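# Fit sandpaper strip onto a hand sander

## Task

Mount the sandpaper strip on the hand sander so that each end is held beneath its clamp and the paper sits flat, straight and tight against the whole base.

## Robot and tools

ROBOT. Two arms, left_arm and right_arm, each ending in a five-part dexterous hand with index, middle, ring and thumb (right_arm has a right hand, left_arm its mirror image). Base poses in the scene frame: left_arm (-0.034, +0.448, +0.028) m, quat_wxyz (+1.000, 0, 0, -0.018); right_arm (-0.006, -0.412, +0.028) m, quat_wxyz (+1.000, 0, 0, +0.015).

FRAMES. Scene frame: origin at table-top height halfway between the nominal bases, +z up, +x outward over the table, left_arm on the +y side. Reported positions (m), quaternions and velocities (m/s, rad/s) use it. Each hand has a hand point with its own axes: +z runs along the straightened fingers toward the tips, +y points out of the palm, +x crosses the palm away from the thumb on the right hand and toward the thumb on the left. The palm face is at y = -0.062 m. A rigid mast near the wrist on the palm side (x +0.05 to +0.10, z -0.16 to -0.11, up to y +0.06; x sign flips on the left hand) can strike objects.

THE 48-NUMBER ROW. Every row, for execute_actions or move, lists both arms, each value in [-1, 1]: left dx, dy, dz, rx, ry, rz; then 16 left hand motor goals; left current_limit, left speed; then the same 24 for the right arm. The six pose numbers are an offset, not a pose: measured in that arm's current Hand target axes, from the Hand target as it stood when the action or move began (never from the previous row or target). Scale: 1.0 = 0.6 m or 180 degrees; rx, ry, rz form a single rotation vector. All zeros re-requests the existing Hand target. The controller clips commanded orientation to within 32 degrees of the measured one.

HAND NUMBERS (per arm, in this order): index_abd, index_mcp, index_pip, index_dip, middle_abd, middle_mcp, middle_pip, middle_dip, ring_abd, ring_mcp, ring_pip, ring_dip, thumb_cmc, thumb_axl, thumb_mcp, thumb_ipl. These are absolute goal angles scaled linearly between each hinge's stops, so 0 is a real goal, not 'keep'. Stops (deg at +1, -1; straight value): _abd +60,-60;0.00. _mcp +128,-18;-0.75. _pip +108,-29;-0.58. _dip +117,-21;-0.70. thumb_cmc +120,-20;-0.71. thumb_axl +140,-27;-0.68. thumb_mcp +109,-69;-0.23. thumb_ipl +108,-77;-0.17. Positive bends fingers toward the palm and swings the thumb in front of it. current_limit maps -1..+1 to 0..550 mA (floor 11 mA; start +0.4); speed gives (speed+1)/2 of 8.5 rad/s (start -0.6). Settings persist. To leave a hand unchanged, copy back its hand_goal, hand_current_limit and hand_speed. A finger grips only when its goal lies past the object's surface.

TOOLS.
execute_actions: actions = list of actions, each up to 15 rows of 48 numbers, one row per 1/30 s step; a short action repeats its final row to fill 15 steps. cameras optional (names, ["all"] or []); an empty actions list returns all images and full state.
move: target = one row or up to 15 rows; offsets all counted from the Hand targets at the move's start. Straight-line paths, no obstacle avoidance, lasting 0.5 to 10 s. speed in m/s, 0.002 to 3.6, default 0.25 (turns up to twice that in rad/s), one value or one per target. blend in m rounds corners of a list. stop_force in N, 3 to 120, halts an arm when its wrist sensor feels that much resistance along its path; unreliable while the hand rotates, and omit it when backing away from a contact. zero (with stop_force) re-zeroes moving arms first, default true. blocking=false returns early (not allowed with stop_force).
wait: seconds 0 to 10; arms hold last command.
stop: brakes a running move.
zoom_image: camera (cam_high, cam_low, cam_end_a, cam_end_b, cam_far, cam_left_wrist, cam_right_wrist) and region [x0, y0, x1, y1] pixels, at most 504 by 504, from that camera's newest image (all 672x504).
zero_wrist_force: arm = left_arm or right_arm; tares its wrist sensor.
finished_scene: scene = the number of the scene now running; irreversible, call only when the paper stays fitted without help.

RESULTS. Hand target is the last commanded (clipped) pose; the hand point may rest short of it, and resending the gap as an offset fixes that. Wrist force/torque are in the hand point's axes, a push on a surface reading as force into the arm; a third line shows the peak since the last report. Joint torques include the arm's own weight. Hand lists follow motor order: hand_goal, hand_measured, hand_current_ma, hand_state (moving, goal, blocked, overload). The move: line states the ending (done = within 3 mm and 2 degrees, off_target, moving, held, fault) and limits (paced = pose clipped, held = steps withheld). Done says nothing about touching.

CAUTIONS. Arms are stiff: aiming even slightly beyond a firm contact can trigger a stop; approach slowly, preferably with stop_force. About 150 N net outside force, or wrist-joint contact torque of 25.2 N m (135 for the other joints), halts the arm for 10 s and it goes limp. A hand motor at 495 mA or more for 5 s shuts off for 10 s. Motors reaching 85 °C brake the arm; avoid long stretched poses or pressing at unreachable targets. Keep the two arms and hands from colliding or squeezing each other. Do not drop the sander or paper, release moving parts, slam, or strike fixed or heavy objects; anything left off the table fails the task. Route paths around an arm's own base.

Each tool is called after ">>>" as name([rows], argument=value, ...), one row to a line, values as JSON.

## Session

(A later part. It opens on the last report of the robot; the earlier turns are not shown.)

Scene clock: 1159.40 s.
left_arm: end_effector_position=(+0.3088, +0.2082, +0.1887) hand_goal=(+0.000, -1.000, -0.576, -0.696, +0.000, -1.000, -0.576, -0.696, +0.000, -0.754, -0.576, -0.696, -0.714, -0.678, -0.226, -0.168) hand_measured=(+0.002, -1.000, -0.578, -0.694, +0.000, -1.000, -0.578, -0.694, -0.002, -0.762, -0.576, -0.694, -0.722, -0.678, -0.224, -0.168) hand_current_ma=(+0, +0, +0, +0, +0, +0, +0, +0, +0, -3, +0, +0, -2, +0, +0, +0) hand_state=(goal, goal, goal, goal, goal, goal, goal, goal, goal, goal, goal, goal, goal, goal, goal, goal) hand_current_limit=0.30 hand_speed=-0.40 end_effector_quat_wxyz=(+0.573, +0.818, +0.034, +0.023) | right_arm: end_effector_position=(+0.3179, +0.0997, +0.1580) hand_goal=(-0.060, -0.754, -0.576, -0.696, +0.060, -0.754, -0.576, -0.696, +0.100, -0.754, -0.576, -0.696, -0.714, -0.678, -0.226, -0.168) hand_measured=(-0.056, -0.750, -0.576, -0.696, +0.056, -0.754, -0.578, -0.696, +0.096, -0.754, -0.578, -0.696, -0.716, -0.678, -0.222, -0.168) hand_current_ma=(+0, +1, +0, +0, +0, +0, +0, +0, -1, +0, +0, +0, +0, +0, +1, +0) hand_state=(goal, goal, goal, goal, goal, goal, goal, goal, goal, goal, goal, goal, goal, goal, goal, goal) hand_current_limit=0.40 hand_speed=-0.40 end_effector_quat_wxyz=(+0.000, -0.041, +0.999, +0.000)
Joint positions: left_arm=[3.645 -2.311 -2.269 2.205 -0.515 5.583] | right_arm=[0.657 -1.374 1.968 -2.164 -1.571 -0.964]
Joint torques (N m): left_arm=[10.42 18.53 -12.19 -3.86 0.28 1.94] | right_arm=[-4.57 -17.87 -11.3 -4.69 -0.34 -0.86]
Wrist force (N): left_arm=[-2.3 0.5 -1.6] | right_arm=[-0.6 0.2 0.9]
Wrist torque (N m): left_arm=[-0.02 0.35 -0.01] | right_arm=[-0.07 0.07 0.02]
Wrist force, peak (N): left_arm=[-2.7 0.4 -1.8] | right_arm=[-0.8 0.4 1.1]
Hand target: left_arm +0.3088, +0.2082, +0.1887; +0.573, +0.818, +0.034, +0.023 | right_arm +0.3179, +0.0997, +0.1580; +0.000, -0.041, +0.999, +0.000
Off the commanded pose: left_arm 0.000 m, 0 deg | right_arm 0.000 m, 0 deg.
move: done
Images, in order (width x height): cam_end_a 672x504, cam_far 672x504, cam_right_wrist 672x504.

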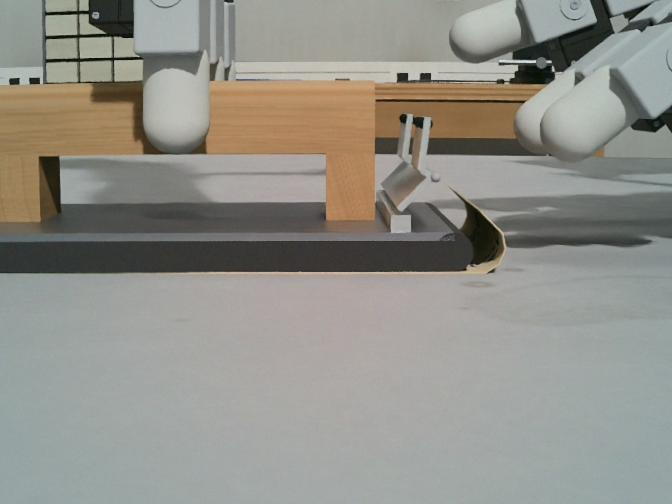

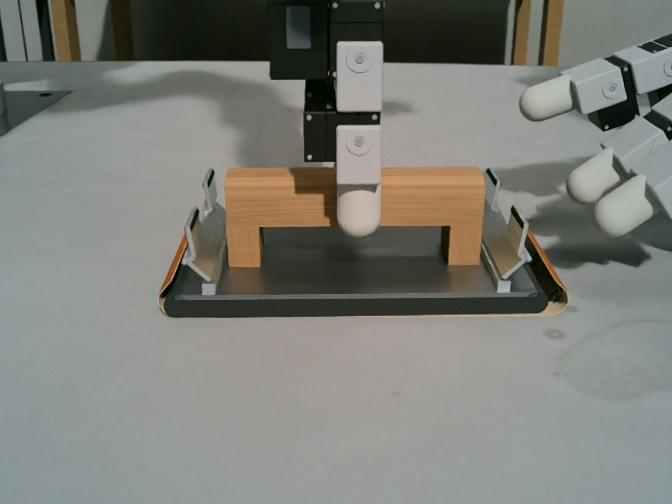

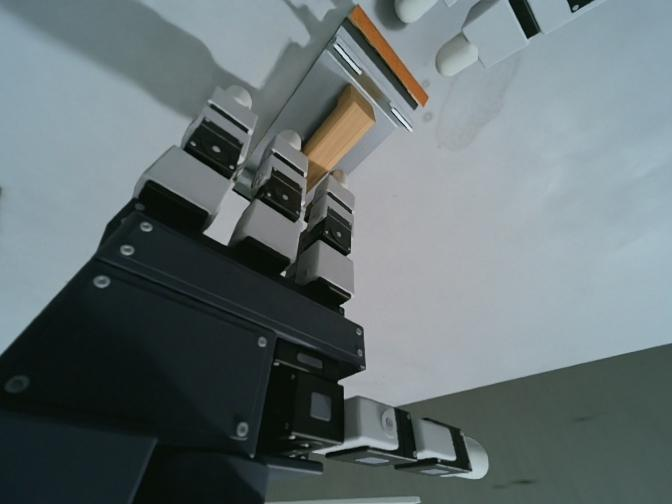

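>>> move(target=[0,0,0,0,0,0,0,-1,-0.576,-0.696,0,-1,-0.576,-0.696,0,-0.753,-0.576,-0.696,-0.714,-0.678,-0.226,-0.168,0.3,-0.4,0,0,0,0,0,0,0.3,-0.754,-0.576,-0.696,-0.3,-0.754,-0.576,-0.696,0.1,-0.754,-0.576,-0.696,-0.714,-0.678,-0.226,-0.168,0.6,-0.7], speed=0.04, cameras=["cam_right_wrist"])

>>> zoom_image(camera="cam_right_wrist", region=[200, 60, 440, 240])

Scene clock: 1163.23 s.
left_arm: end_effector_position=(+0.3088, +0.2082, +0.1887) hand_goal=(+0.000, -1.000, -0.576, -0.696, +0.000, -1.000, -0.576, -0.696, +0.000, -0.754, -0.576, -0.696, -0.714, -0.678, -0.226, -0.168) hand_measured=(+0.002, -1.000, -0.578, -0.694, +0.000, -1.000, -0.578, -0.694, -0.002, -0.762, -0.576, -0.694, -0.722, -0.678, -0.224, -0.168) hand_current_ma=(+0, +0, +0, +0, +0, +0, +0, +0, +0, -3, +0, +0, -2, +0, +0, +0) hand_state=(goal, goal, goal, goal, goal, goal, goal, goal, goal, goal, goal, goal, goal, goal, goal, goal) hand_current_limit=0.30 hand_speed=-0.40 end_effector_quat_wxyz=(+0.573, +0.818, +0.034, +0.023) | right_arm: end_effector_position=(+0.3179, +0.0997, +0.1580) hand_goal=(+0.300, -0.754, -0.576, -0.696, -0.300, -0.754, -0.576, -0.696, +0.100, -0.754, -0.576, -0.696, -0.714, -0.678, -0.226, -0.168) hand_measured=(-0.004, -0.750, -0.576, -0.696, +0.010, -0.754, -0.578, -0.696, +0.096, -0.754, -0.578, -0.696, -0.716, -0.678, -0.222, -0.168) hand_current_ma=(-440, +1, +0, +0, +440, +0, +0, +0, -1, +0, +0, +0, +0, +0, +1, +0) hand_state=(blocked, goal, goal, goal, blocked, goal, goal, goal, goal, goal, goal, goal, goal, goal, goal, goal) hand_current_limit=0.60 hand_speed=-0.70 end_effector_quat_wxyz=(+0.000, -0.041, +0.999, +0.000)
Joint positions: left_arm=[3.645 -2.311 -2.269 2.205 -0.515 5.583] | right_arm=[0.657 -1.374 1.968 -2.164 -1.571 -0.964]
Joint torques (N m): left_arm=[11.81 16.58 -11.78 -3.62 0.19 1.81] | right_arm=[2.14 -16.97 -14.72 -4.53 -0.4 0.46]
Wrist force (N): left_arm=[-2.5 0.3 -1.5] | right_arm=[0.3 0.0 1.7]
Wrist torque (N m): left_arm=[-0.04 0.37 -0.02] | right_arm=[-0.17 0.13 0.08]
Wrist force, peak (N): left_arm=[-2.5 0.6 -1.9] | right_arm=[0.3 0.2 2.2]
Hand target: left_arm +0.3088, +0.2082, +0.1887; +0.573, +0.818, +0.034, +0.023 | right_arm +0.3179, +0.0997, +0.1580; +0.000, -0.041, +0.999, +0.000
Off the commanded pose: left_arm 0.000 m, 0 deg | right_arm 0.000 m, 0 deg.
move: done
Images, in order (width x height): cam_right_wrist 672x504.

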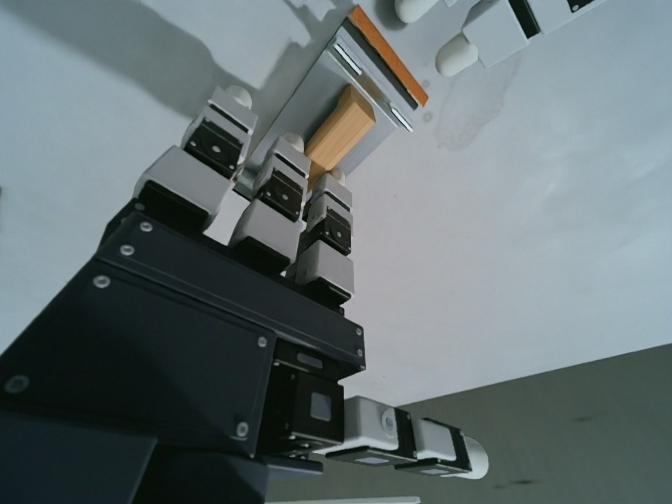

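Scaled by 2.100 from the camera's 672x504 image, which has a finer 960x720 frame.

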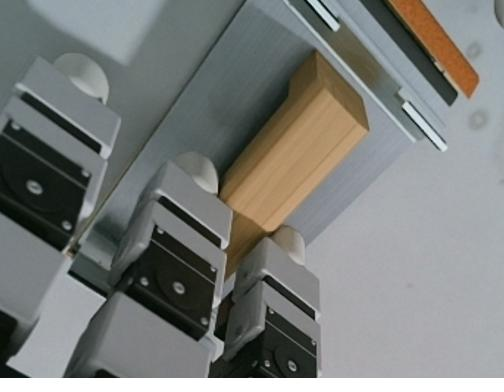

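>>> move(target=[0,0,0,0,0,0,0,-1,-0.576,-0.696,0,-1,-0.576,-0.696,0,-0.753,-0.576,-0.696,-0.714,-0.678,-0.226,-0.168,0.3,-0.4,0,0,-0.004,0,0,0,0.3,-0.754,-0.576,-0.696,-0.3,-0.754,-0.576,-0.696,0.1,-0.754,-0.576,-0.696,-0.714,-0.678,-0.226,-0.168,0.6,-0.7], speed=0.02, cameras=["cam_end_a"])

>>> zoom_image(camera="cam_end_a", region=[340, 130, 600, 290])

Scene clock: 1170.67 s.
left_arm: end_effector_position=(+0.3088, +0.2082, +0.1887) hand_goal=(+0.000, -1.000, -0.576, -0.696, +0.000, -1.000, -0.576, -0.696, +0.000, -0.754, -0.576, -0.696, -0.714, -0.678, -0.226, -0.168) hand_measured=(+0.002, -1.000, -0.578, -0.694, +0.000, -1.000, -0.578, -0.694, -0.002, -0.762, -0.576, -0.694, -0.722, -0.678, -0.224, -0.168) hand_current_ma=(+0, +0, +0, +0, +0, +0, +0, +0, +0, -3, +0, +0, -2, +0, +0, +0) hand_state=(goal, goal, goal, goal, goal, goal, goal, goal, goal, goal, goal, goal, goal, goal, goal, goal) hand_current_limit=0.30 hand_speed=-0.40 end_effector_quat_wxyz=(+0.573, +0.818, +0.034, +0.023) | right_arm: end_effector_position=(+0.3179, +0.0997, +0.1603) hand_goal=(+0.300, -0.754, -0.576, -0.696, -0.300, -0.754, -0.576, -0.696, +0.100, -0.754, -0.576, -0.696, -0.714, -0.678, -0.226, -0.168) hand_measured=(-0.004, -0.750, -0.576, -0.696, +0.008, -0.754, -0.578, -0.696, +0.096, -0.754, -0.578, -0.696, -0.716, -0.678, -0.222, -0.168) hand_current_ma=(-440, +1, +0, +0, +440, +0, +0, +0, -1, +0, +0, +0, +0, +0, +1, +0) hand_state=(blocked, goal, goal, goal, blocked, goal, goal, goal, goal, goal, goal, goal, goal, goal, goal, goal) hand_current_limit=0.60 hand_speed=-0.70 end_effector_quat_wxyz=(+0.000, -0.041, +0.999, +0.000)
Joint positions: left_arm=[3.645 -2.311 -2.269 2.205 -0.515 5.583] | right_arm=[0.657 -1.377 1.965 -2.157 -1.571 -0.964]
Joint torques (N m): left_arm=[11.86 18.39 -12.79 -3.61 -0.02 2.04] | right_arm=[8.01 -39.01 -25.48 -2.66 0.03 0.51]
Wrist force (N): left_arm=[-2.5 0.6 -1.2] | right_arm=[-0.2 0.3 5.0]
Wrist torque (N m): left_arm=[-0.02 0.38 -0.03] | right_arm=[-0.38 0.02 0.06]
Wrist force, peak (N): left_arm=[-2.7 0.6 -1.7] | right_arm=[-0.6 0.2 5.6]
Hand target: left_arm +0.3088, +0.2082, +0.1887; +0.573, +0.818, +0.034, +0.023 | right_arm +0.3179, +0.0997, +0.1604; +0.000, -0.041, +0.999, +0.000
Off the commanded pose: left_arm 0.000 m, 0 deg | right_arm 0.000 m, 0 deg.
move: done
Images, in order (width x height): cam_end_a 672x504.

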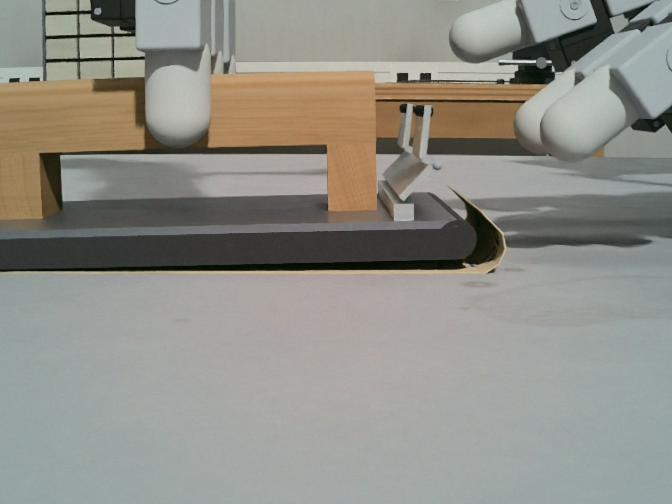

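Scaled by 1.938 from the camera's 672x504 image, which has a finer 960x720 frame.

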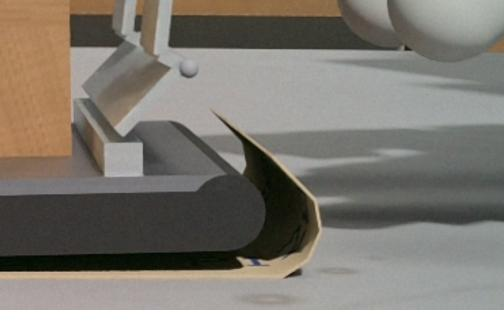

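>>> move([
  [0,0,0,0,0,0,0,-1,-0.576,-0.696,0,-1,-0.576,-0.696,0,-0.753,-0.576,-0.696,-0.714,-0.678,-0.226,-0.168,0.3,-0.4,0,0.0053,0,0,0,0,0.3,-0.754,-0.576,-0.696,-0.3,-0.754,-0.576,-0.696,0.1,-0.754,-0.576,-0.696,-0.714,-0.678,-0.226,-0.168,0.6,-0.7],
  [0,0,0,0,0,0,0,-1,-0.576,-0.696,0,-1,-0.576,-0.696,0,-0.753,-0.576,-0.696,-0.714,-0.678,-0.226,-0.168,0.3,-0.4,0,0.0053,0.004,0,0,0,0.3,-0.754,-0.576,-0.696,-0.3,-0.754,-0.576,-0.696,0.1,-0.754,-0.576,-0.696,-0.714,-0.678,-0.226,-0.168,0.6,-0.7],
], speed=0.02, cameras=["cam_end_a","cam_far","cam_end_b","cam_high"])

>>> zoom_image(camera="cam_end_a", region=[340, 130, 600, 290])

>>> zoom_image(camera="cam_far", region=[140, 150, 300, 330])

Scene clock: 1183.73 s.
left_arm: end_effector_position=(+0.3088, +0.2082, +0.1887) hand_goal=(+0.000, -1.000, -0.576, -0.696, +0.000, -1.000, -0.576, -0.696, +0.000, -0.754, -0.576, -0.696, -0.714, -0.678, -0.226, -0.168) hand_measured=(+0.002, -1.000, -0.578, -0.694, +0.000, -1.000, -0.578, -0.694, -0.002, -0.762, -0.576, -0.694, -0.722, -0.678, -0.224, -0.168) hand_current_ma=(+0, +0, +0, +0, +0, +0, +0, +0, +0, -3, +0, +0, -2, +0, +0, +0) hand_state=(goal, goal, goal, goal, goal, goal, goal, goal, goal, goal, goal, goal, goal, goal, goal, goal) hand_current_limit=0.30 hand_speed=-0.40 end_effector_quat_wxyz=(+0.573, +0.818, +0.034, +0.023) | right_arm: end_effector_position=(+0.3176, +0.1029, +0.1581) hand_goal=(+0.300, -0.754, -0.576, -0.696, -0.300, -0.754, -0.576, -0.696, +0.100, -0.754, -0.576, -0.696, -0.714, -0.678, -0.226, -0.168) hand_measured=(-0.004, -0.750, -0.576, -0.696, +0.008, -0.754, -0.578, -0.696, +0.096, -0.754, -0.578, -0.696, -0.716, -0.678, -0.222, -0.168) hand_current_ma=(-440, +1, +0, +0, +440, +0, +0, +0, -1, +0, +0, +0, +0, +0, +1, +0) hand_state=(blocked, goal, goal, goal, blocked, goal, goal, goal, goal, goal, goal, goal, goal, goal, goal, goal) hand_current_limit=0.60 hand_speed=-0.70 end_effector_quat_wxyz=(+0.000, -0.041, +0.999, +0.000)
Joint positions: left_arm=[3.645 -2.311 -2.269 2.205 -0.515 5.583] | right_arm=[0.662 -1.369 1.961 -2.162 -1.571 -0.959]
Joint torques (N m): left_arm=[9.12 17.17 -12.33 -3.42 0.13 1.89] | right_arm=[10.97 -18.03 -12.28 -4.9 1.25 1.65]
Wrist force (N): left_arm=[-2.5 0.5 -1.5] | right_arm=[-0.1 0.4 4.0]
Wrist torque (N m): left_arm=[-0.03 0.38 -0.02] | right_arm=[-0.30 0.04 -0.05]
Wrist force, peak (N): left_arm=[-2.6 0.8 -1.8] | right_arm=[0.0 0.2 5.7]
Hand target: left_arm +0.3088, +0.2082, +0.1887; +0.573, +0.818, +0.034, +0.023 | right_arm +0.3176, +0.1029, +0.1580; +0.000, -0.041, +0.999, +0.000
Off the commanded pose: left_arm 0.000 m, 0 deg | right_arm 0.000 m, 0 deg.
move: done
Images, in order (width x height): cam_high 672x504, cam_end_a 672x504, cam_end_b 672x504, cam_far 672x504.

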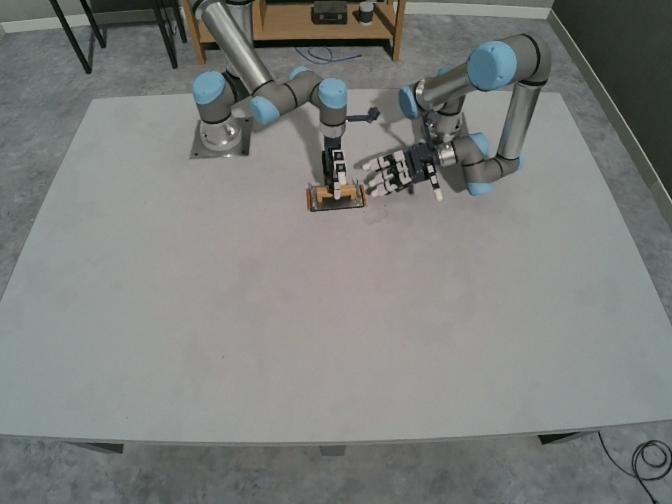

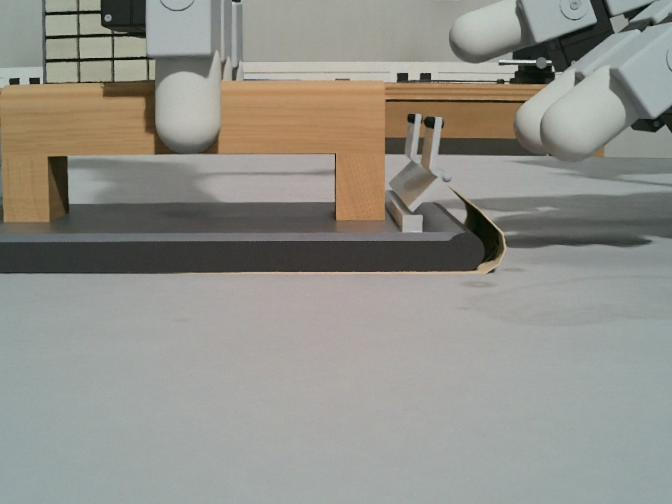

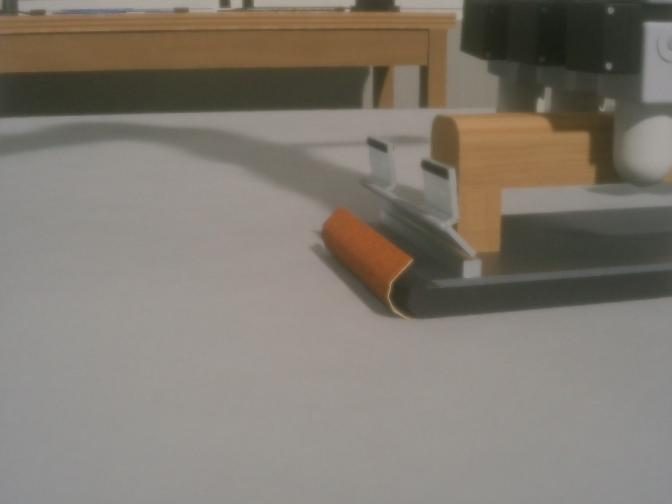

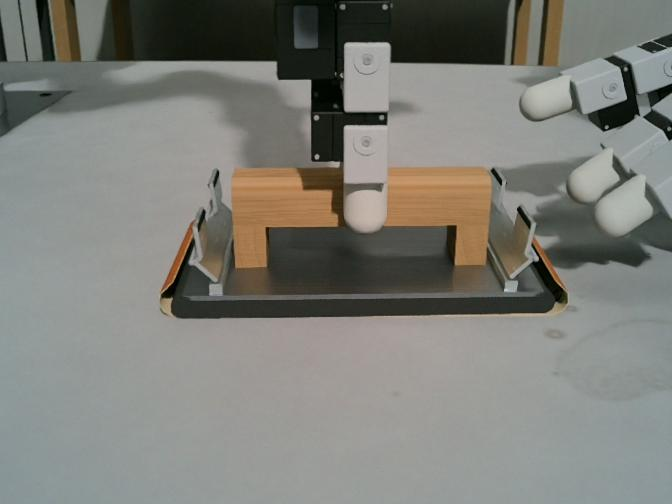

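Scaled by 1.938 from the camera's 672x504 image, which has a finer 960x720 frame.

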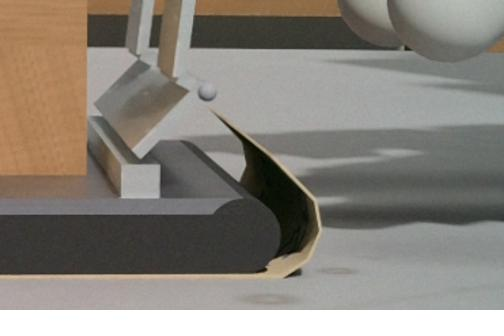

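Scaled by 2.800 from the camera's 672x504 image, which has a finer 960x720 frame.

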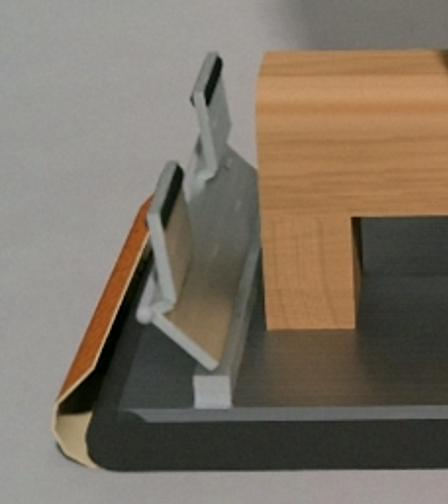

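>>> move(target=[0,-0.039,0.045,0,0,0,0,-1,-0.576,-0.696,0,-1,-0.576,-0.696,0,-0.753,-0.576,-0.696,-0.714,-0.678,-0.226,-0.168,0.4,-0.4,0,0,0,0,0,0,0.3,-0.754,-0.576,-0.696,-0.3,-0.754,-0.576,-0.696,0.1,-0.754,-0.576,-0.696,-0.714,-0.678,-0.226,-0.168,0.6,-0.7], speed=0.05, cameras=["cam_end_a"])

>>> move([
  [0,0,0,0,0,0,0,-1,-0.576,-0.696,0,-1,-0.576,-0.696,0,-0.753,-0.576,-0.696,-0.714,-0.678,-0.226,-0.168,0.4,-0.4,0,0,-0.0033,0,0,0,0.3,-0.754,-0.576,-0.696,-0.3,-0.754,-0.576,-0.696,0.1,-0.754,-0.576,-0.696,-0.714,-0.678,-0.226,-0.168,0.6,-0.7],
  [0,0,0,0,0,0,0,-1,-0.576,-0.696,0,-1,-0.576,-0.696,0,-0.753,-0.576,-0.696,-0.714,-0.678,-0.226,-0.168,0.4,-0.4,0,0.01,-0.0033,0,0,0,0.3,-0.754,-0.576,-0.696,-0.3,-0.754,-0.576,-0.696,0.1,-0.754,-0.576,-0.696,-0.714,-0.678,-0.226,-0.168,0.6,-0.7],
], speed=0.02, cameras=["cam_end_a","cam_far"])

>>> zoom_image(camera="cam_end_a", region=[340, 130, 600, 290])

>>> zoom_image(camera="cam_far", region=[460, 150, 660, 330])

Scene clock: 1225.87 s.
left_arm: end_effector_position=(+0.3101, +0.1909, +0.1575) hand_goal=(+0.000, -1.000, -0.576, -0.696, +0.000, -1.000, -0.576, -0.696, +0.000, -0.754, -0.576, -0.696, -0.714, -0.678, -0.226, -0.168) hand_measured=(+0.002, -0.996, -0.572, -0.694, +0.000, -0.994, -0.570, -0.692, -0.002, -0.762, -0.576, -0.694, -0.722, -0.678, -0.224, -0.168) hand_current_ma=(+0, +1, +1, +0, +0, +2, +2, +1, +0, -3, +0, +0, -2, +0, +0, +0) hand_state=(goal, goal, goal, goal, goal, goal, goal, goal, goal, goal, goal, goal, goal, goal, goal, goal) hand_current_limit=0.40 hand_speed=-0.40 end_effector_quat_wxyz=(+0.573, +0.818, +0.034, +0.023) | right_arm: end_effector_position=(+0.3176, +0.1029, +0.1580) hand_goal=(+0.300, -0.754, -0.576, -0.696, -0.300, -0.754, -0.576, -0.696, +0.100, -0.754, -0.576, -0.696, -0.714, -0.678, -0.226, -0.168) hand_measured=(-0.004, -0.750, -0.576, -0.696, +0.008, -0.754, -0.578, -0.696, +0.096, -0.754, -0.578, -0.696, -0.716, -0.678, -0.222, -0.168) hand_current_ma=(-440, +1, +0, +0, +440, +0, +0, +0, -1, +0, +0, +0, +0, +0, +1, +0) hand_state=(blocked, goal, goal, goal, blocked, goal, goal, goal, goal, goal, goal, goal, goal, goal, goal, goal) hand_current_limit=0.60 hand_speed=-0.70 end_effector_quat_wxyz=(+0.000, -0.041, +0.999, +0.000)
Joint positions: left_arm=[3.585 -2.39 -2.232 2.328 -0.473 5.492] | right_arm=[0.662 -1.369 1.961 -2.162 -1.571 -0.959]
Joint torques (N m): left_arm=[-8.89 18.37 11.6 -0.26 2.83 -1.52] | right_arm=[8.78 -17.05 -12.29 -4.55 1.03 1.55]
Wrist force (N): left_arm=[-2.5 2.9 -3.3] | right_arm=[0.1 0.2 1.5]
Wrist torque (N m): left_arm=[-0.01 0.27 0.07] | right_arm=[-0.12 0.08 -0.05]
Wrist force, peak (N): left_arm=[-2.7 2.9 -3.2] | right_arm=[-0.2 0.5 4.3]
Hand target: left_arm +0.3101, +0.1909, +0.1574; +0.573, +0.818, +0.034, +0.023 | right_arm +0.3176, +0.1029, +0.1580; +0.000, -0.041, +0.999, +0.000
Off the commanded pose: left_arm 0.000 m, 0 deg | right_arm 0.000 m, 0 deg.
move: done
Images, in order (width x height): cam_end_a 672x504.

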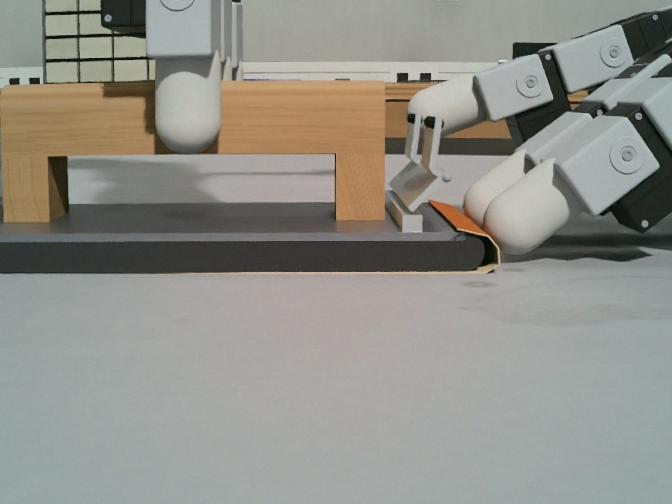

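Scene clock: 1227.07 s.
left_arm: end_effector_position=(+0.3101, +0.1909, +0.1574) hand_goal=(+0.000, -1.000, -0.576, -0.696, +0.000, -1.000, -0.576, -0.696, +0.000, -0.754, -0.576, -0.696, -0.714, -0.678, -0.226, -0.168) hand_measured=(+0.002, -0.996, -0.572, -0.694, +0.000, -0.994, -0.570, -0.692, -0.002, -0.762, -0.576, -0.694, -0.722, -0.678, -0.224, -0.168) hand_current_ma=(+0, +1, +1, +0, +0, +2, +2, +1, +0, -3, +0, +0, -2, +0, +0, +0) hand_state=(goal, goal, goal, goal, goal, goal, goal, goal, goal, goal, goal, goal, goal, goal, goal, goal) hand_current_limit=0.40 hand_speed=-0.40 end_effector_quat_wxyz=(+0.573, +0.818, +0.034, +0.023) | right_arm: end_effector_position=(+0.3171, +0.1087, +0.1600) hand_goal=(+0.300, -0.754, -0.576, -0.696, -0.300, -0.754, -0.576, -0.696, +0.100, -0.754, -0.576, -0.696, -0.714, -0.678, -0.226, -0.168) hand_measured=(-0.004, -0.756, -0.576, -0.696, +0.008, -0.762, -0.580, -0.696, +0.096, -0.754, -0.578, -0.696, -0.716, -0.678, -0.222, -0.168) hand_current_ma=(-440, +0, +0, +0, +440, -2, +0, +0, -1, +0, +0, +0, +0, +0, +1, +0) hand_state=(blocked, goal, goal, goal, blocked, goal, goal, goal, goal, goal, goal, goal, goal, goal, goal, goal) hand_current_limit=0.60 hand_speed=-0.70 end_effector_quat_wxyz=(+0.000, -0.041, +0.999, +0.000)
Joint positions: left_arm=[3.585 -2.39 -2.232 2.328 -0.473 5.491] | right_arm=[0.672 -1.362 1.946 -2.154 -1.571 -0.95]
Joint torques (N m): left_arm=[-11.15 18.27 12.15 -0.03 2.86 -1.25] | right_arm=[9.66 -17.03 -27.89 -2.36 1.03 1.91]
Wrist force (N): left_arm=[-2.5 3.0 -4.2] | right_arm=[-0.2 -0.8 4.3]
Wrist torque (N m): left_arm=[0.11 0.27 0.05] | right_arm=[-0.30 0.05 -0.07]
Wrist force, peak (N): left_arm=[-2.9 3.1 -4.1] | right_arm=[0.0 0.0 5.9]
Hand target: left_arm +0.3101, +0.1909, +0.1574; +0.573, +0.818, +0.034, +0.023 | right_arm +0.3171, +0.1089, +0.1600; +0.000, -0.041, +0.999, +0.000
Off the commanded pose: left_arm 0.000 m, 0 deg | right_arm 0.000 m, 0 deg.
move: done
Images, in order (width x height): cam_end_a 672x504, cam_far 672x504.

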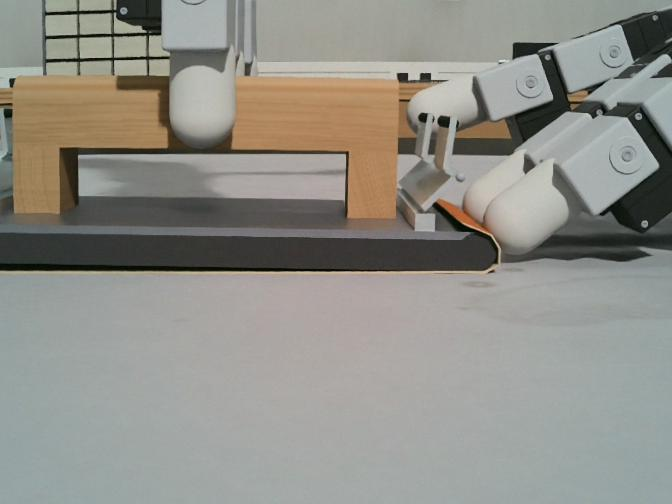

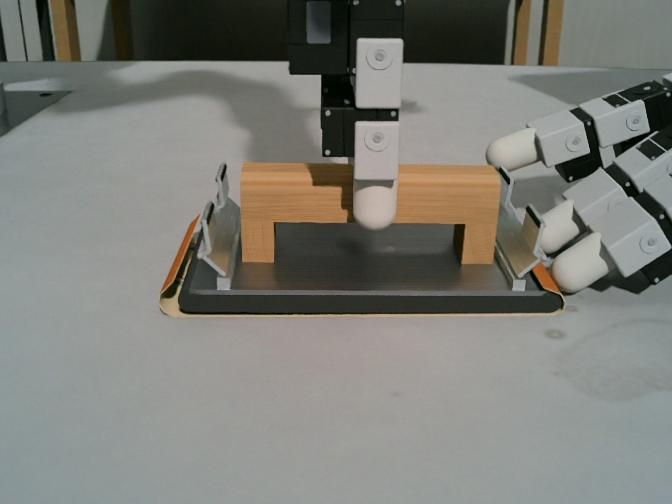

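Scaled by 1.938 from the camera's 672x504 image, which has a finer 960x720 frame.

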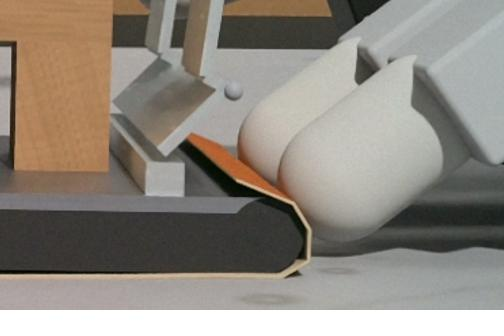

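Scaled by 2.520 from the camera's 672x504 image, which has a finer 960x720 frame.

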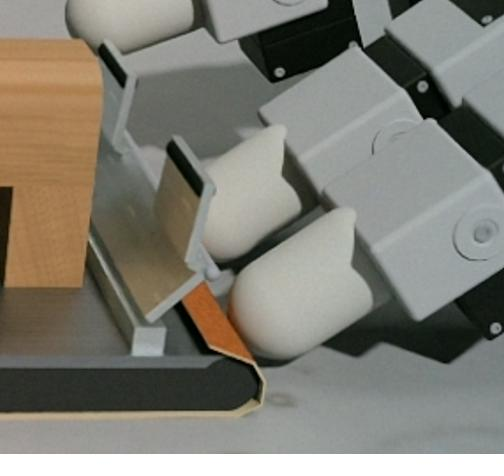

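>>> move(target=[0,0,0,0,0,0,0,-1,-0.576,-0.696,0,-1,-0.576,-0.696,0,-0.93,-0.576,-0.696,-0.714,-0.678,-0.226,-0.168,0.4,-0.4,0,0,0.0033,0,0,0,0.3,-0.754,-0.576,-0.696,-0.3,-0.754,-0.576,-0.696,0.1,-0.754,-0.576,-0.696,-0.714,-0.678,-0.226,-0.168,0.6,-0.7], speed=0.02, cameras=["cam_end_a"])

>>> move(target=[0,-0.0033,0.0012,0,0,0,0,-1,-0.576,-0.696,0,-1,-0.576,-0.696,0,-0.93,-0.576,-0.696,-0.714,-0.678,-0.226,-0.168,0.4,-0.4,0,0,0,0,0,0,0.3,-0.754,-0.576,-0.696,-0.3,-0.754,-0.576,-0.696,0.1,-0.754,-0.576,-0.696,-0.714,-0.678,-0.226,-0.168,0.6,-0.7], speed=0.01, stop_force=6, cameras=["cam_end_a","cam_far"])

>>> zoom_image(camera="cam_end_a", region=[340, 130, 600, 290])

Scene clock: 1251.63 s.
left_arm: end_effector_position=(+0.3101, +0.1909, +0.1574) hand_goal=(+0.000, -1.000, -0.576, -0.696, +0.000, -1.000, -0.576, -0.696, +0.000, -0.930, -0.576, -0.696, -0.714, -0.678, -0.226, -0.168) hand_measured=(+0.002, -0.996, -0.572, -0.694, +0.000, -0.994, -0.570, -0.692, -0.002, -0.936, -0.576, -0.694, -0.722, -0.678, -0.224, -0.168) hand_current_ma=(+0, +1, +1, +0, +0, +2, +2, +1, +0, -1, +0, +0, -2, +0, +0, +0) hand_state=(goal, goal, goal, goal, goal, goal, goal, goal, goal, goal, goal, goal, goal, goal, goal, goal) hand_current_limit=0.40 hand_speed=-0.40 end_effector_quat_wxyz=(+0.573, +0.818, +0.034, +0.023) | right_arm: end_effector_position=(+0.3171, +0.1089, +0.1581) hand_goal=(+0.300, -0.754, -0.576, -0.696, -0.300, -0.754, -0.576, -0.696, +0.100, -0.754, -0.576, -0.696, -0.714, -0.678, -0.226, -0.168) hand_measured=(-0.004, -0.760, -0.578, -0.696, +0.008, -0.766, -0.580, -0.698, +0.096, -0.754, -0.578, -0.696, -0.716, -0.678, -0.222, -0.168) hand_current_ma=(-440, -2, +0, +0, +440, -4, -1, +0, -1, +0, +0, +0, +0, +0, +1, +0) hand_state=(blocked, goal, goal, goal, blocked, goal, goal, goal, goal, goal, goal, goal, goal, goal, goal, goal) hand_current_limit=0.60 hand_speed=-0.70 end_effector_quat_wxyz=(+0.000, -0.041, +0.999, +0.000)
Joint positions: left_arm=[3.585 -2.39 -2.232 2.328 -0.473 5.491] | right_arm=[0.672 -1.359 1.948 -2.159 -1.571 -0.95]
Joint torques (N m): left_arm=[-10.49 19.32 10.28 -0.33 2.44 -1.23] | right_arm=[9.12 -17.78 -12.62 -5.05 -1.28 1.52]
Wrist force (N): left_arm=[-2.8 2.4 -4.1] | right_arm=[0.3 -1.1 3.6]
Wrist torque (N m): left_arm=[0.09 0.32 0.03] | right_arm=[-0.16 0.08 -0.03]
Wrist force, peak (N): left_arm=[-2.8 3.6 -4.4] | right_arm=[-0.3 -0.2 5.5]
Hand target: left_arm +0.3101, +0.1909, +0.1574; +0.573, +0.818, +0.034, +0.023 | right_arm +0.3171, +0.1089, +0.1580; +0.000, -0.041, +0.999, +0.000
Off the commanded pose: left_arm 0.000 m, 0 deg | right_arm 0.000 m, 0 deg.
move: done
Images, in order (width x height): cam_end_a 672x504.

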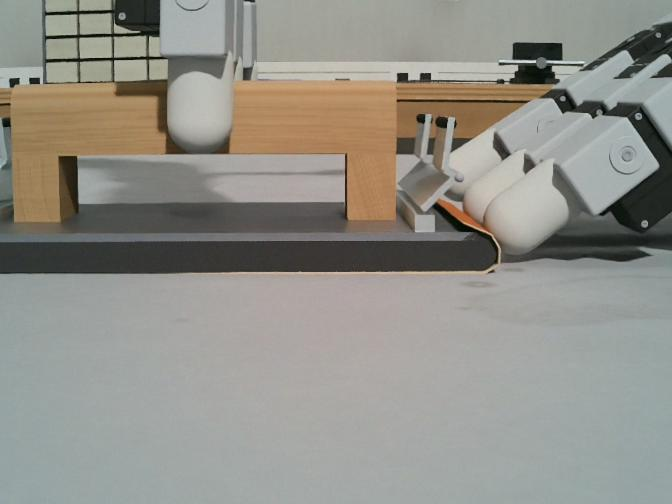

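Scene clock: 1252.90 s.
left_arm: end_effector_position=(+0.3101, +0.1909, +0.1553) hand_goal=(+0.000, -1.000, -0.576, -0.696, +0.000, -1.000, -0.576, -0.696, +0.000, -0.930, -0.576, -0.696, -0.714, -0.678, -0.226, -0.168) hand_measured=(+0.002, -0.990, -0.568, -0.690, +0.002, -0.986, -0.564, -0.688, -0.002, -0.936, -0.576, -0.694, -0.722, -0.678, -0.224, -0.168) hand_current_ma=(+0, +5, +3, +2, +0, +7, +5, +3, +0, -1, +0, +0, -2, +0, +0, +0) hand_state=(goal, goal, goal, goal, goal, goal, goal, goal, goal, goal, goal, goal, goal, goal, goal, goal) hand_current_limit=0.40 hand_speed=-0.40 end_effector_quat_wxyz=(+0.573, +0.818, +0.034, +0.023) | right_arm: end_effector_position=(+0.3171, +0.1089, +0.1580) hand_goal=(+0.300, -0.754, -0.576, -0.696, -0.300, -0.754, -0.576, -0.696, +0.100, -0.754, -0.576, -0.696, -0.714, -0.678, -0.226, -0.168) hand_measured=(-0.004, -0.764, -0.580, -0.696, +0.008, -0.768, -0.582, -0.698, +0.096, -0.754, -0.578, -0.696, -0.716, -0.678, -0.222, -0.168) hand_current_ma=(-440, -3, -1, +0, +440, -6, -1, +0, -1, +0, +0, +0, +0, +0, +1, +0) hand_state=(blocked, goal, goal, goal, blocked, goal, goal, goal, goal, goal, goal, goal, goal, goal, goal, goal) hand_current_limit=0.60 hand_speed=-0.70 end_effector_quat_wxyz=(+0.000, -0.041, +0.999, +0.000)
Joint positions: left_arm=[3.585 -2.396 -2.23 2.333 -0.473 5.491] | right_arm=[0.672 -1.359 1.949 -2.16 -1.571 -0.95]
Joint torques (N m): left_arm=[-6.34 17.38 12.4 0.18 1.71 -0.31] | right_arm=[9.69 -17.28 -13.51 -4.83 -0.81 1.32]
Wrist force (N): left_arm=[-2.8 5.9 -9.7] | right_arm=[-0.2 -1.5 1.3]
Wrist torque (N m): left_arm=[0.53 0.36 0.03] | right_arm=[-0.02 0.05 -0.06]
Wrist force, peak (N): left_arm=[-2.8 5.9 -9.7] | right_arm=[0.5 -1.2 3.1]
Hand target: left_arm +0.3101, +0.1909, +0.1553; +0.573, +0.818, +0.034, +0.023 | right_arm +0.3171, +0.1089, +0.1580; +0.000, -0.041, +0.999, +0.000
Off the commanded pose: left_arm 0.000 m, 0 deg | right_arm 0.000 m, 0 deg.
move: done
Images, in order (width x height): cam_end_a 672x504, cam_far 672x504.

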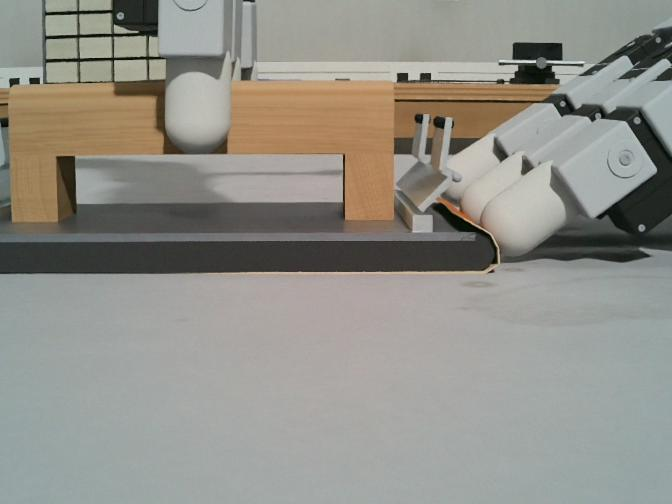

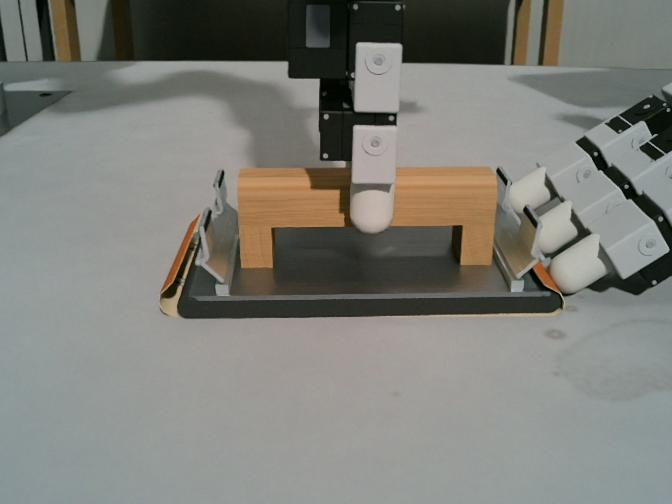

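Scaled by 1.938 from the camera's 672x504 image, which has a finer 960x720 frame.

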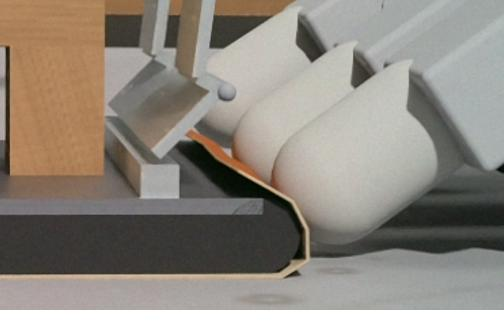

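>>> move(target=[0,-0.0004,-0.0011,0,0,0,0,-1,-0.576,-0.696,0,-1,-0.576,-0.696,0,-0.93,-0.576,-0.696,-0.714,-0.678,-0.226,-0.168,0.4,-0.4,0,0,0,0,0,0,-0.04,-0.754,-0.576,-0.696,0.04,-0.754,-0.576,-0.696,0.1,-0.754,-0.576,-0.696,-0.714,-0.678,-0.226,-0.168,0.5,-0.7], speed=0.02)

>>> move(target=[0,0,0,0,0,0,0,-1,-0.576,-0.696,0,-1,-0.576,-0.696,0,-0.93,-0.576,-0.696,-0.714,-0.678,-0.226,-0.168,0.4,-0.4,0,0,0,0,0,0,-0.04,-0.479,-0.576,-0.696,0.04,-0.479,-0.576,-0.696,0.1,-0.754,-0.576,-0.696,-0.714,-0.678,-0.226,-0.168,0.5,-0.7], speed=0.02, cameras=["cam_end_a","cam_right_wrist"])

>>> zoom_image(camera="cam_right_wrist", region=[200, 0, 460, 240])

Scene clock: 1261.53 s.
left_arm: end_effector_position=(+0.3101, +0.1916, +0.1553) hand_goal=(+0.000, -1.000, -0.576, -0.696, +0.000, -1.000, -0.576, -0.696, +0.000, -0.930, -0.576, -0.696, -0.714, -0.678, -0.226, -0.168) hand_measured=(+0.002, -0.988, -0.566, -0.690, +0.002, -0.984, -0.564, -0.688, -0.002, -0.936, -0.576, -0.694, -0.722, -0.678, -0.224, -0.168) hand_current_ma=(+0, +6, +3, +2, +0, +9, +5, +3, +0, -1, +0, +0, -2, +0, +0, +0) hand_state=(goal, goal, goal, goal, goal, goal, goal, goal, goal, goal, goal, goal, goal, goal, goal, goal) hand_current_limit=0.40 hand_speed=-0.40 end_effector_quat_wxyz=(+0.573, +0.818, +0.034, +0.023) | right_arm: end_effector_position=(+0.3171, +0.1089, +0.1580) hand_goal=(-0.040, -0.754, -0.576, -0.696, +0.040, -0.754, -0.576, -0.696, +0.100, -0.754, -0.576, -0.696, -0.714, -0.678, -0.226, -0.168) hand_measured=(-0.038, -0.756, -0.578, -0.696, +0.040, -0.756, -0.578, -0.698, +0.096, -0.754, -0.578, -0.696, -0.716, -0.678, -0.222, -0.168) hand_current_ma=(+0, +0, +0, +0, +0, +0, +0, +0, -1, +0, +0, +0, +0, +0, +1, +0) hand_state=(goal, goal, goal, goal, goal, goal, goal, goal, goal, goal, goal, goal, goal, goal, goal, goal) hand_current_limit=0.50 hand_speed=-0.70 end_effector_quat_wxyz=(+0.000, -0.041, +0.999, +0.000)
Joint positions: left_arm=[3.587 -2.397 -2.231 2.331 -0.475 5.495] | right_arm=[0.672 -1.359 1.949 -2.16 -1.571 -0.95]
Joint torques (N m): left_arm=[11.32 18.89 -13.01 -3.26 -0.43 1.73] | right_arm=[8.1 -16.95 -12.67 -3.23 0.04 1.39]
Wrist force (N): left_arm=[-2.4 3.5 -3.8] | right_arm=[-0.2 0.2 1.0]
Wrist torque (N m): left_arm=[-0.03 0.30 -0.04] | right_arm=[-0.08 0.02 -0.07]
Wrist force, peak (N): left_arm=[-2.8 5.7 -9.8] | right_arm=[-0.2 -1.6 2.2]
Hand target: left_arm +0.3101, +0.1916, +0.1553; +0.573, +0.818, +0.034, +0.023 | right_arm +0.3171, +0.1089, +0.1580; +0.000, -0.041, +0.999, +0.000
Off the commanded pose: left_arm 0.000 m, 0 deg | right_arm 0.000 m, 0 deg.
move: done

Scene clock: 1262.10 s.
left_arm: end_effector_position=(+0.3101, +0.1916, +0.1553) hand_goal=(+0.000, -1.000, -0.576, -0.696, +0.000, -1.000, -0.576, -0.696, +0.000, -0.930, -0.576, -0.696, -0.714, -0.678, -0.226, -0.168) hand_measured=(+0.002, -0.988, -0.566, -0.690, +0.002, -0.984, -0.564, -0.688, -0.002, -0.936, -0.576, -0.694, -0.722, -0.678, -0.224, -0.168) hand_current_ma=(+0, +6, +3, +2, +0, +9, +5, +3, +0, -1, +0, +0, -2, +0, +0, +0) hand_state=(goal, goal, goal, goal, goal, goal, goal, goal, goal, goal, goal, goal, goal, goal, goal, goal) hand_current_limit=0.40 hand_speed=-0.40 end_effector_quat_wxyz=(+0.573, +0.818, +0.034, +0.023) | right_arm: end_effector_position=(+0.3171, +0.1089, +0.1580) hand_goal=(-0.040, -0.480, -0.576, -0.696, +0.040, -0.480, -0.576, -0.696, +0.100, -0.754, -0.576, -0.696, -0.714, -0.678, -0.226, -0.168) hand_measured=(-0.038, -0.486, -0.578, -0.696, +0.040, -0.486, -0.578, -0.698, +0.096, -0.754, -0.578, -0.696, -0.716, -0.678, -0.222, -0.168) hand_current_ma=(+0, -2, +0, +0, +0, -2, +0, +0, -1, +0, +0, +0, +0, +0, +1, +0) hand_state=(goal, goal, goal, goal, goal, goal, goal, goal, goal, goal, goal, goal, goal, goal, goal, goal) hand_current_limit=0.50 hand_speed=-0.70 end_effector_quat_wxyz=(+0.000, -0.041, +0.999, +0.000)
Joint positions: left_arm=[3.587 -2.397 -2.231 2.331 -0.475 5.495] | right_arm=[0.672 -1.359 1.949 -2.16 -1.571 -0.95]
Joint torques (N m): left_arm=[11.39 19.24 -12.35 -3.44 -0.42 1.66] | right_arm=[7.92 -18.5 -14.16 -2.94 0.33 1.72]
Wrist force (N): left_arm=[-2.6 4.1 -4.1] | right_arm=[-0.2 0.1 0.9]
Wrist torque (N m): left_arm=[-0.02 0.32 -0.05] | right_arm=[-0.06 0.01 -0.06]
Wrist force, peak (N): left_arm=[-2.7 4.3 -3.8] | right_arm=[-0.2 0.3 1.4]
Hand target: left_arm +0.3101, +0.1916, +0.1553; +0.573, +0.818, +0.034, +0.023 | right_arm +0.3171, +0.1089, +0.1580; +0.000, -0.041, +0.999, +0.000
Off the commanded pose: left_arm 0.000 m, 0 deg | right_arm 0.000 m, 0 deg.
move: done
Images, in order (width x height): cam_end_a 672x504, cam_right_wrist 672x504.

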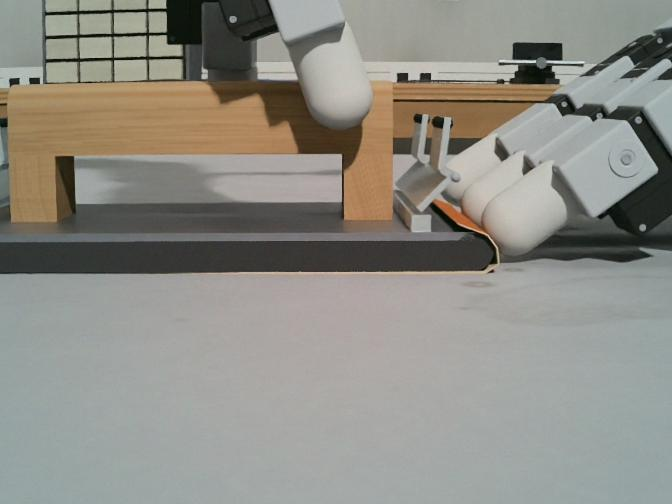

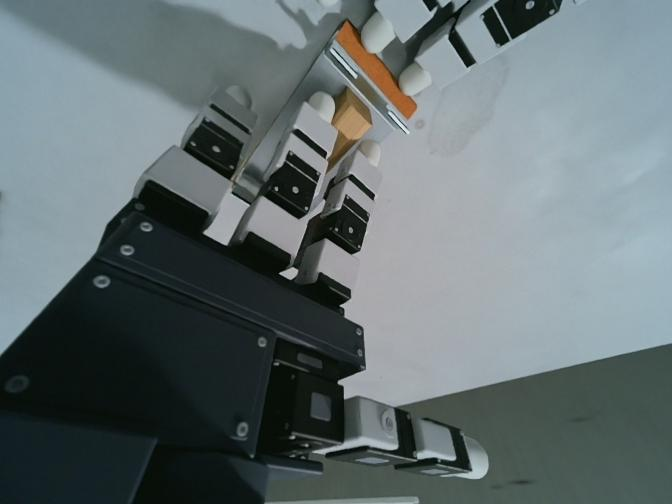

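Scaled by 1.938 from the camera's 672x504 image, which has a finer 960x720 frame.

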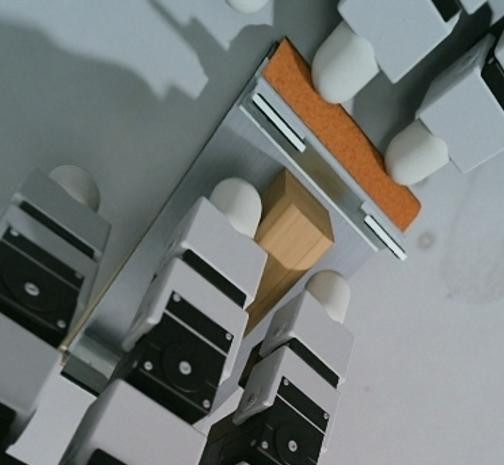

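>>> move(target=[0,0,0,0,0,0,0,-1,-0.576,-0.696,0,-1,-0.576,-0.696,0,-0.93,-0.576,-0.696,-0.714,-0.678,-0.226,-0.168,0.4,-0.4,0,0.0183,0.0133,0,0,0,-0.04,-0.479,-0.576,-0.696,0.04,-0.479,-0.576,-0.696,0.1,-0.754,-0.576,-0.696,-0.714,-0.678,-0.226,-0.168,0.5,-0.7], speed=0.04, stop_force=6, cameras=["cam_end_a","cam_right_wrist"])

>>> zoom_image(camera="cam_right_wrist", region=[200, 0, 460, 240])

>>> zoom_image(camera="cam_end_a", region=[340, 60, 600, 290])

Scene clock: 1270.90 s.
left_arm: end_effector_position=(+0.3101, +0.1916, +0.1553) hand_goal=(+0.000, -1.000, -0.576, -0.696, +0.000, -1.000, -0.576, -0.696, +0.000, -0.930, -0.576, -0.696, -0.714, -0.678, -0.226, -0.168) hand_measured=(+0.002, -0.988, -0.566, -0.690, +0.002, -0.984, -0.564, -0.688, -0.002, -0.936, -0.576, -0.694, -0.722, -0.678, -0.224, -0.168) hand_current_ma=(+0, +6, +3, +2, +0, +9, +5, +3, +0, -1, +0, +0, -2, +0, +0, +0) hand_state=(goal, goal, goal, goal, goal, goal, goal, goal, goal, goal, goal, goal, goal, goal, goal, goal) hand_current_limit=0.40 hand_speed=-0.40 end_effector_quat_wxyz=(+0.573, +0.818, +0.034, +0.023) | right_arm: end_effector_position=(+0.3162, +0.1198, +0.1500) hand_goal=(-0.040, -0.480, -0.576, -0.696, +0.040, -0.480, -0.576, -0.696, +0.100, -0.754, -0.576, -0.696, -0.714, -0.678, -0.226, -0.168) hand_measured=(-0.038, -0.486, -0.578, -0.696, +0.040, -0.486, -0.578, -0.698, +0.096, -0.754, -0.578, -0.696, -0.716, -0.678, -0.222, -0.168) hand_current_ma=(+0, -2, +0, +0, +0, -2, +0, +0, -1, +0, +0, +0, +0, +0, +1, +0) hand_state=(goal, goal, goal, goal, goal, goal, goal, goal, goal, goal, goal, goal, goal, goal, goal, goal) hand_current_limit=0.50 hand_speed=-0.70 end_effector_quat_wxyz=(+0.000, -0.041, +0.999, +0.000)
Joint positions: left_arm=[3.587 -2.397 -2.231 2.331 -0.475 5.495] | right_arm=[0.689 -1.329 1.935 -2.176 -1.571 -0.933]
Joint torques (N m): left_arm=[11.65 18.02 -14.47 -3.42 -0.5 1.65] | right_arm=[10.11 -18.24 -26.12 -4.61 0.65 1.43]
Wrist force (N): left_arm=[-2.5 4.1 -4.0] | right_arm=[-0.2 -0.3 1.0]
Wrist torque (N m): left_arm=[0.01 0.31 -0.04] | right_arm=[-0.10 0.02 -0.08]
Wrist force, peak (N): left_arm=[-2.9 4.4 -4.0] | right_arm=[-0.6 0.0 1.2]
Hand target: left_arm +0.3101, +0.1916, +0.1553; +0.573, +0.818, +0.034, +0.023 | right_arm +0.3162, +0.1198, +0.1500; +0.000, -0.041, +0.999, +0.000
Off the commanded pose: left_arm 0.000 m, 0 deg | right_arm 0.000 m, 0 deg.
move: done
Images, in order (width x height): cam_end_a 672x504, cam_right_wrist 672x504.

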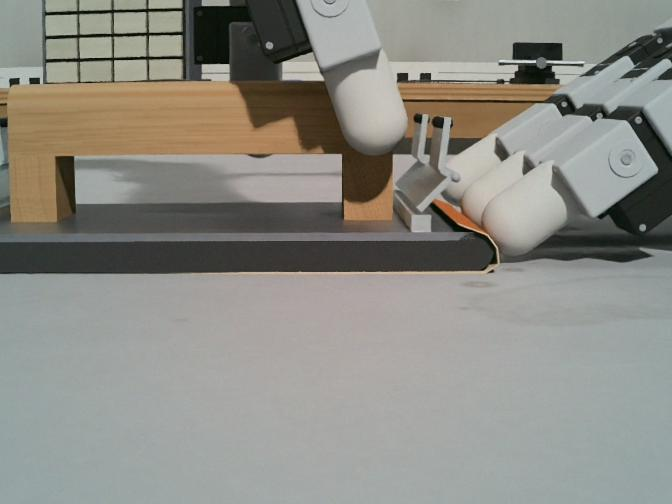

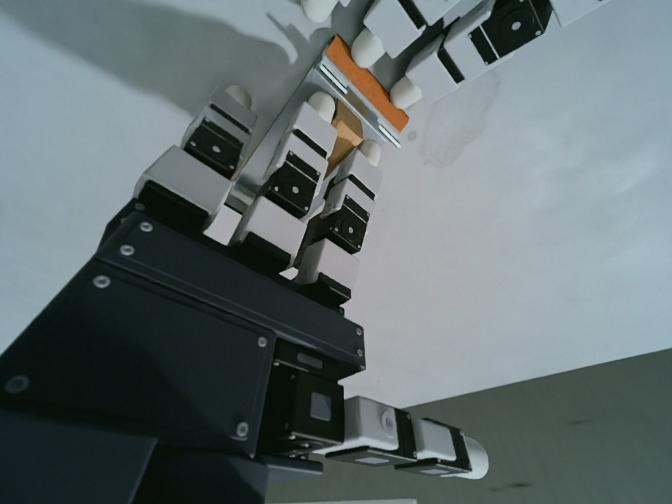

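Scaled by 1.938 from the camera's 672x504 image, which has a finer 960x720 frame.

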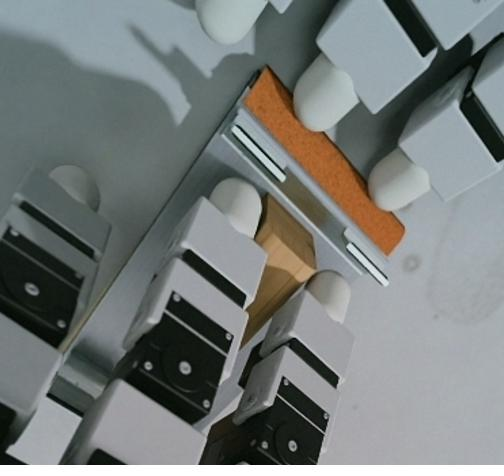

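Scaled by 1.938 from the camera's 672x504 image, which has a finer 960x720 frame.

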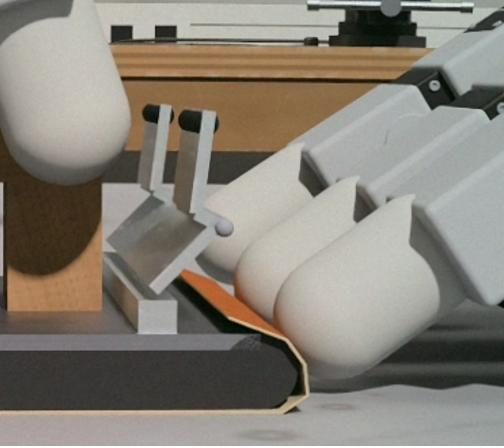

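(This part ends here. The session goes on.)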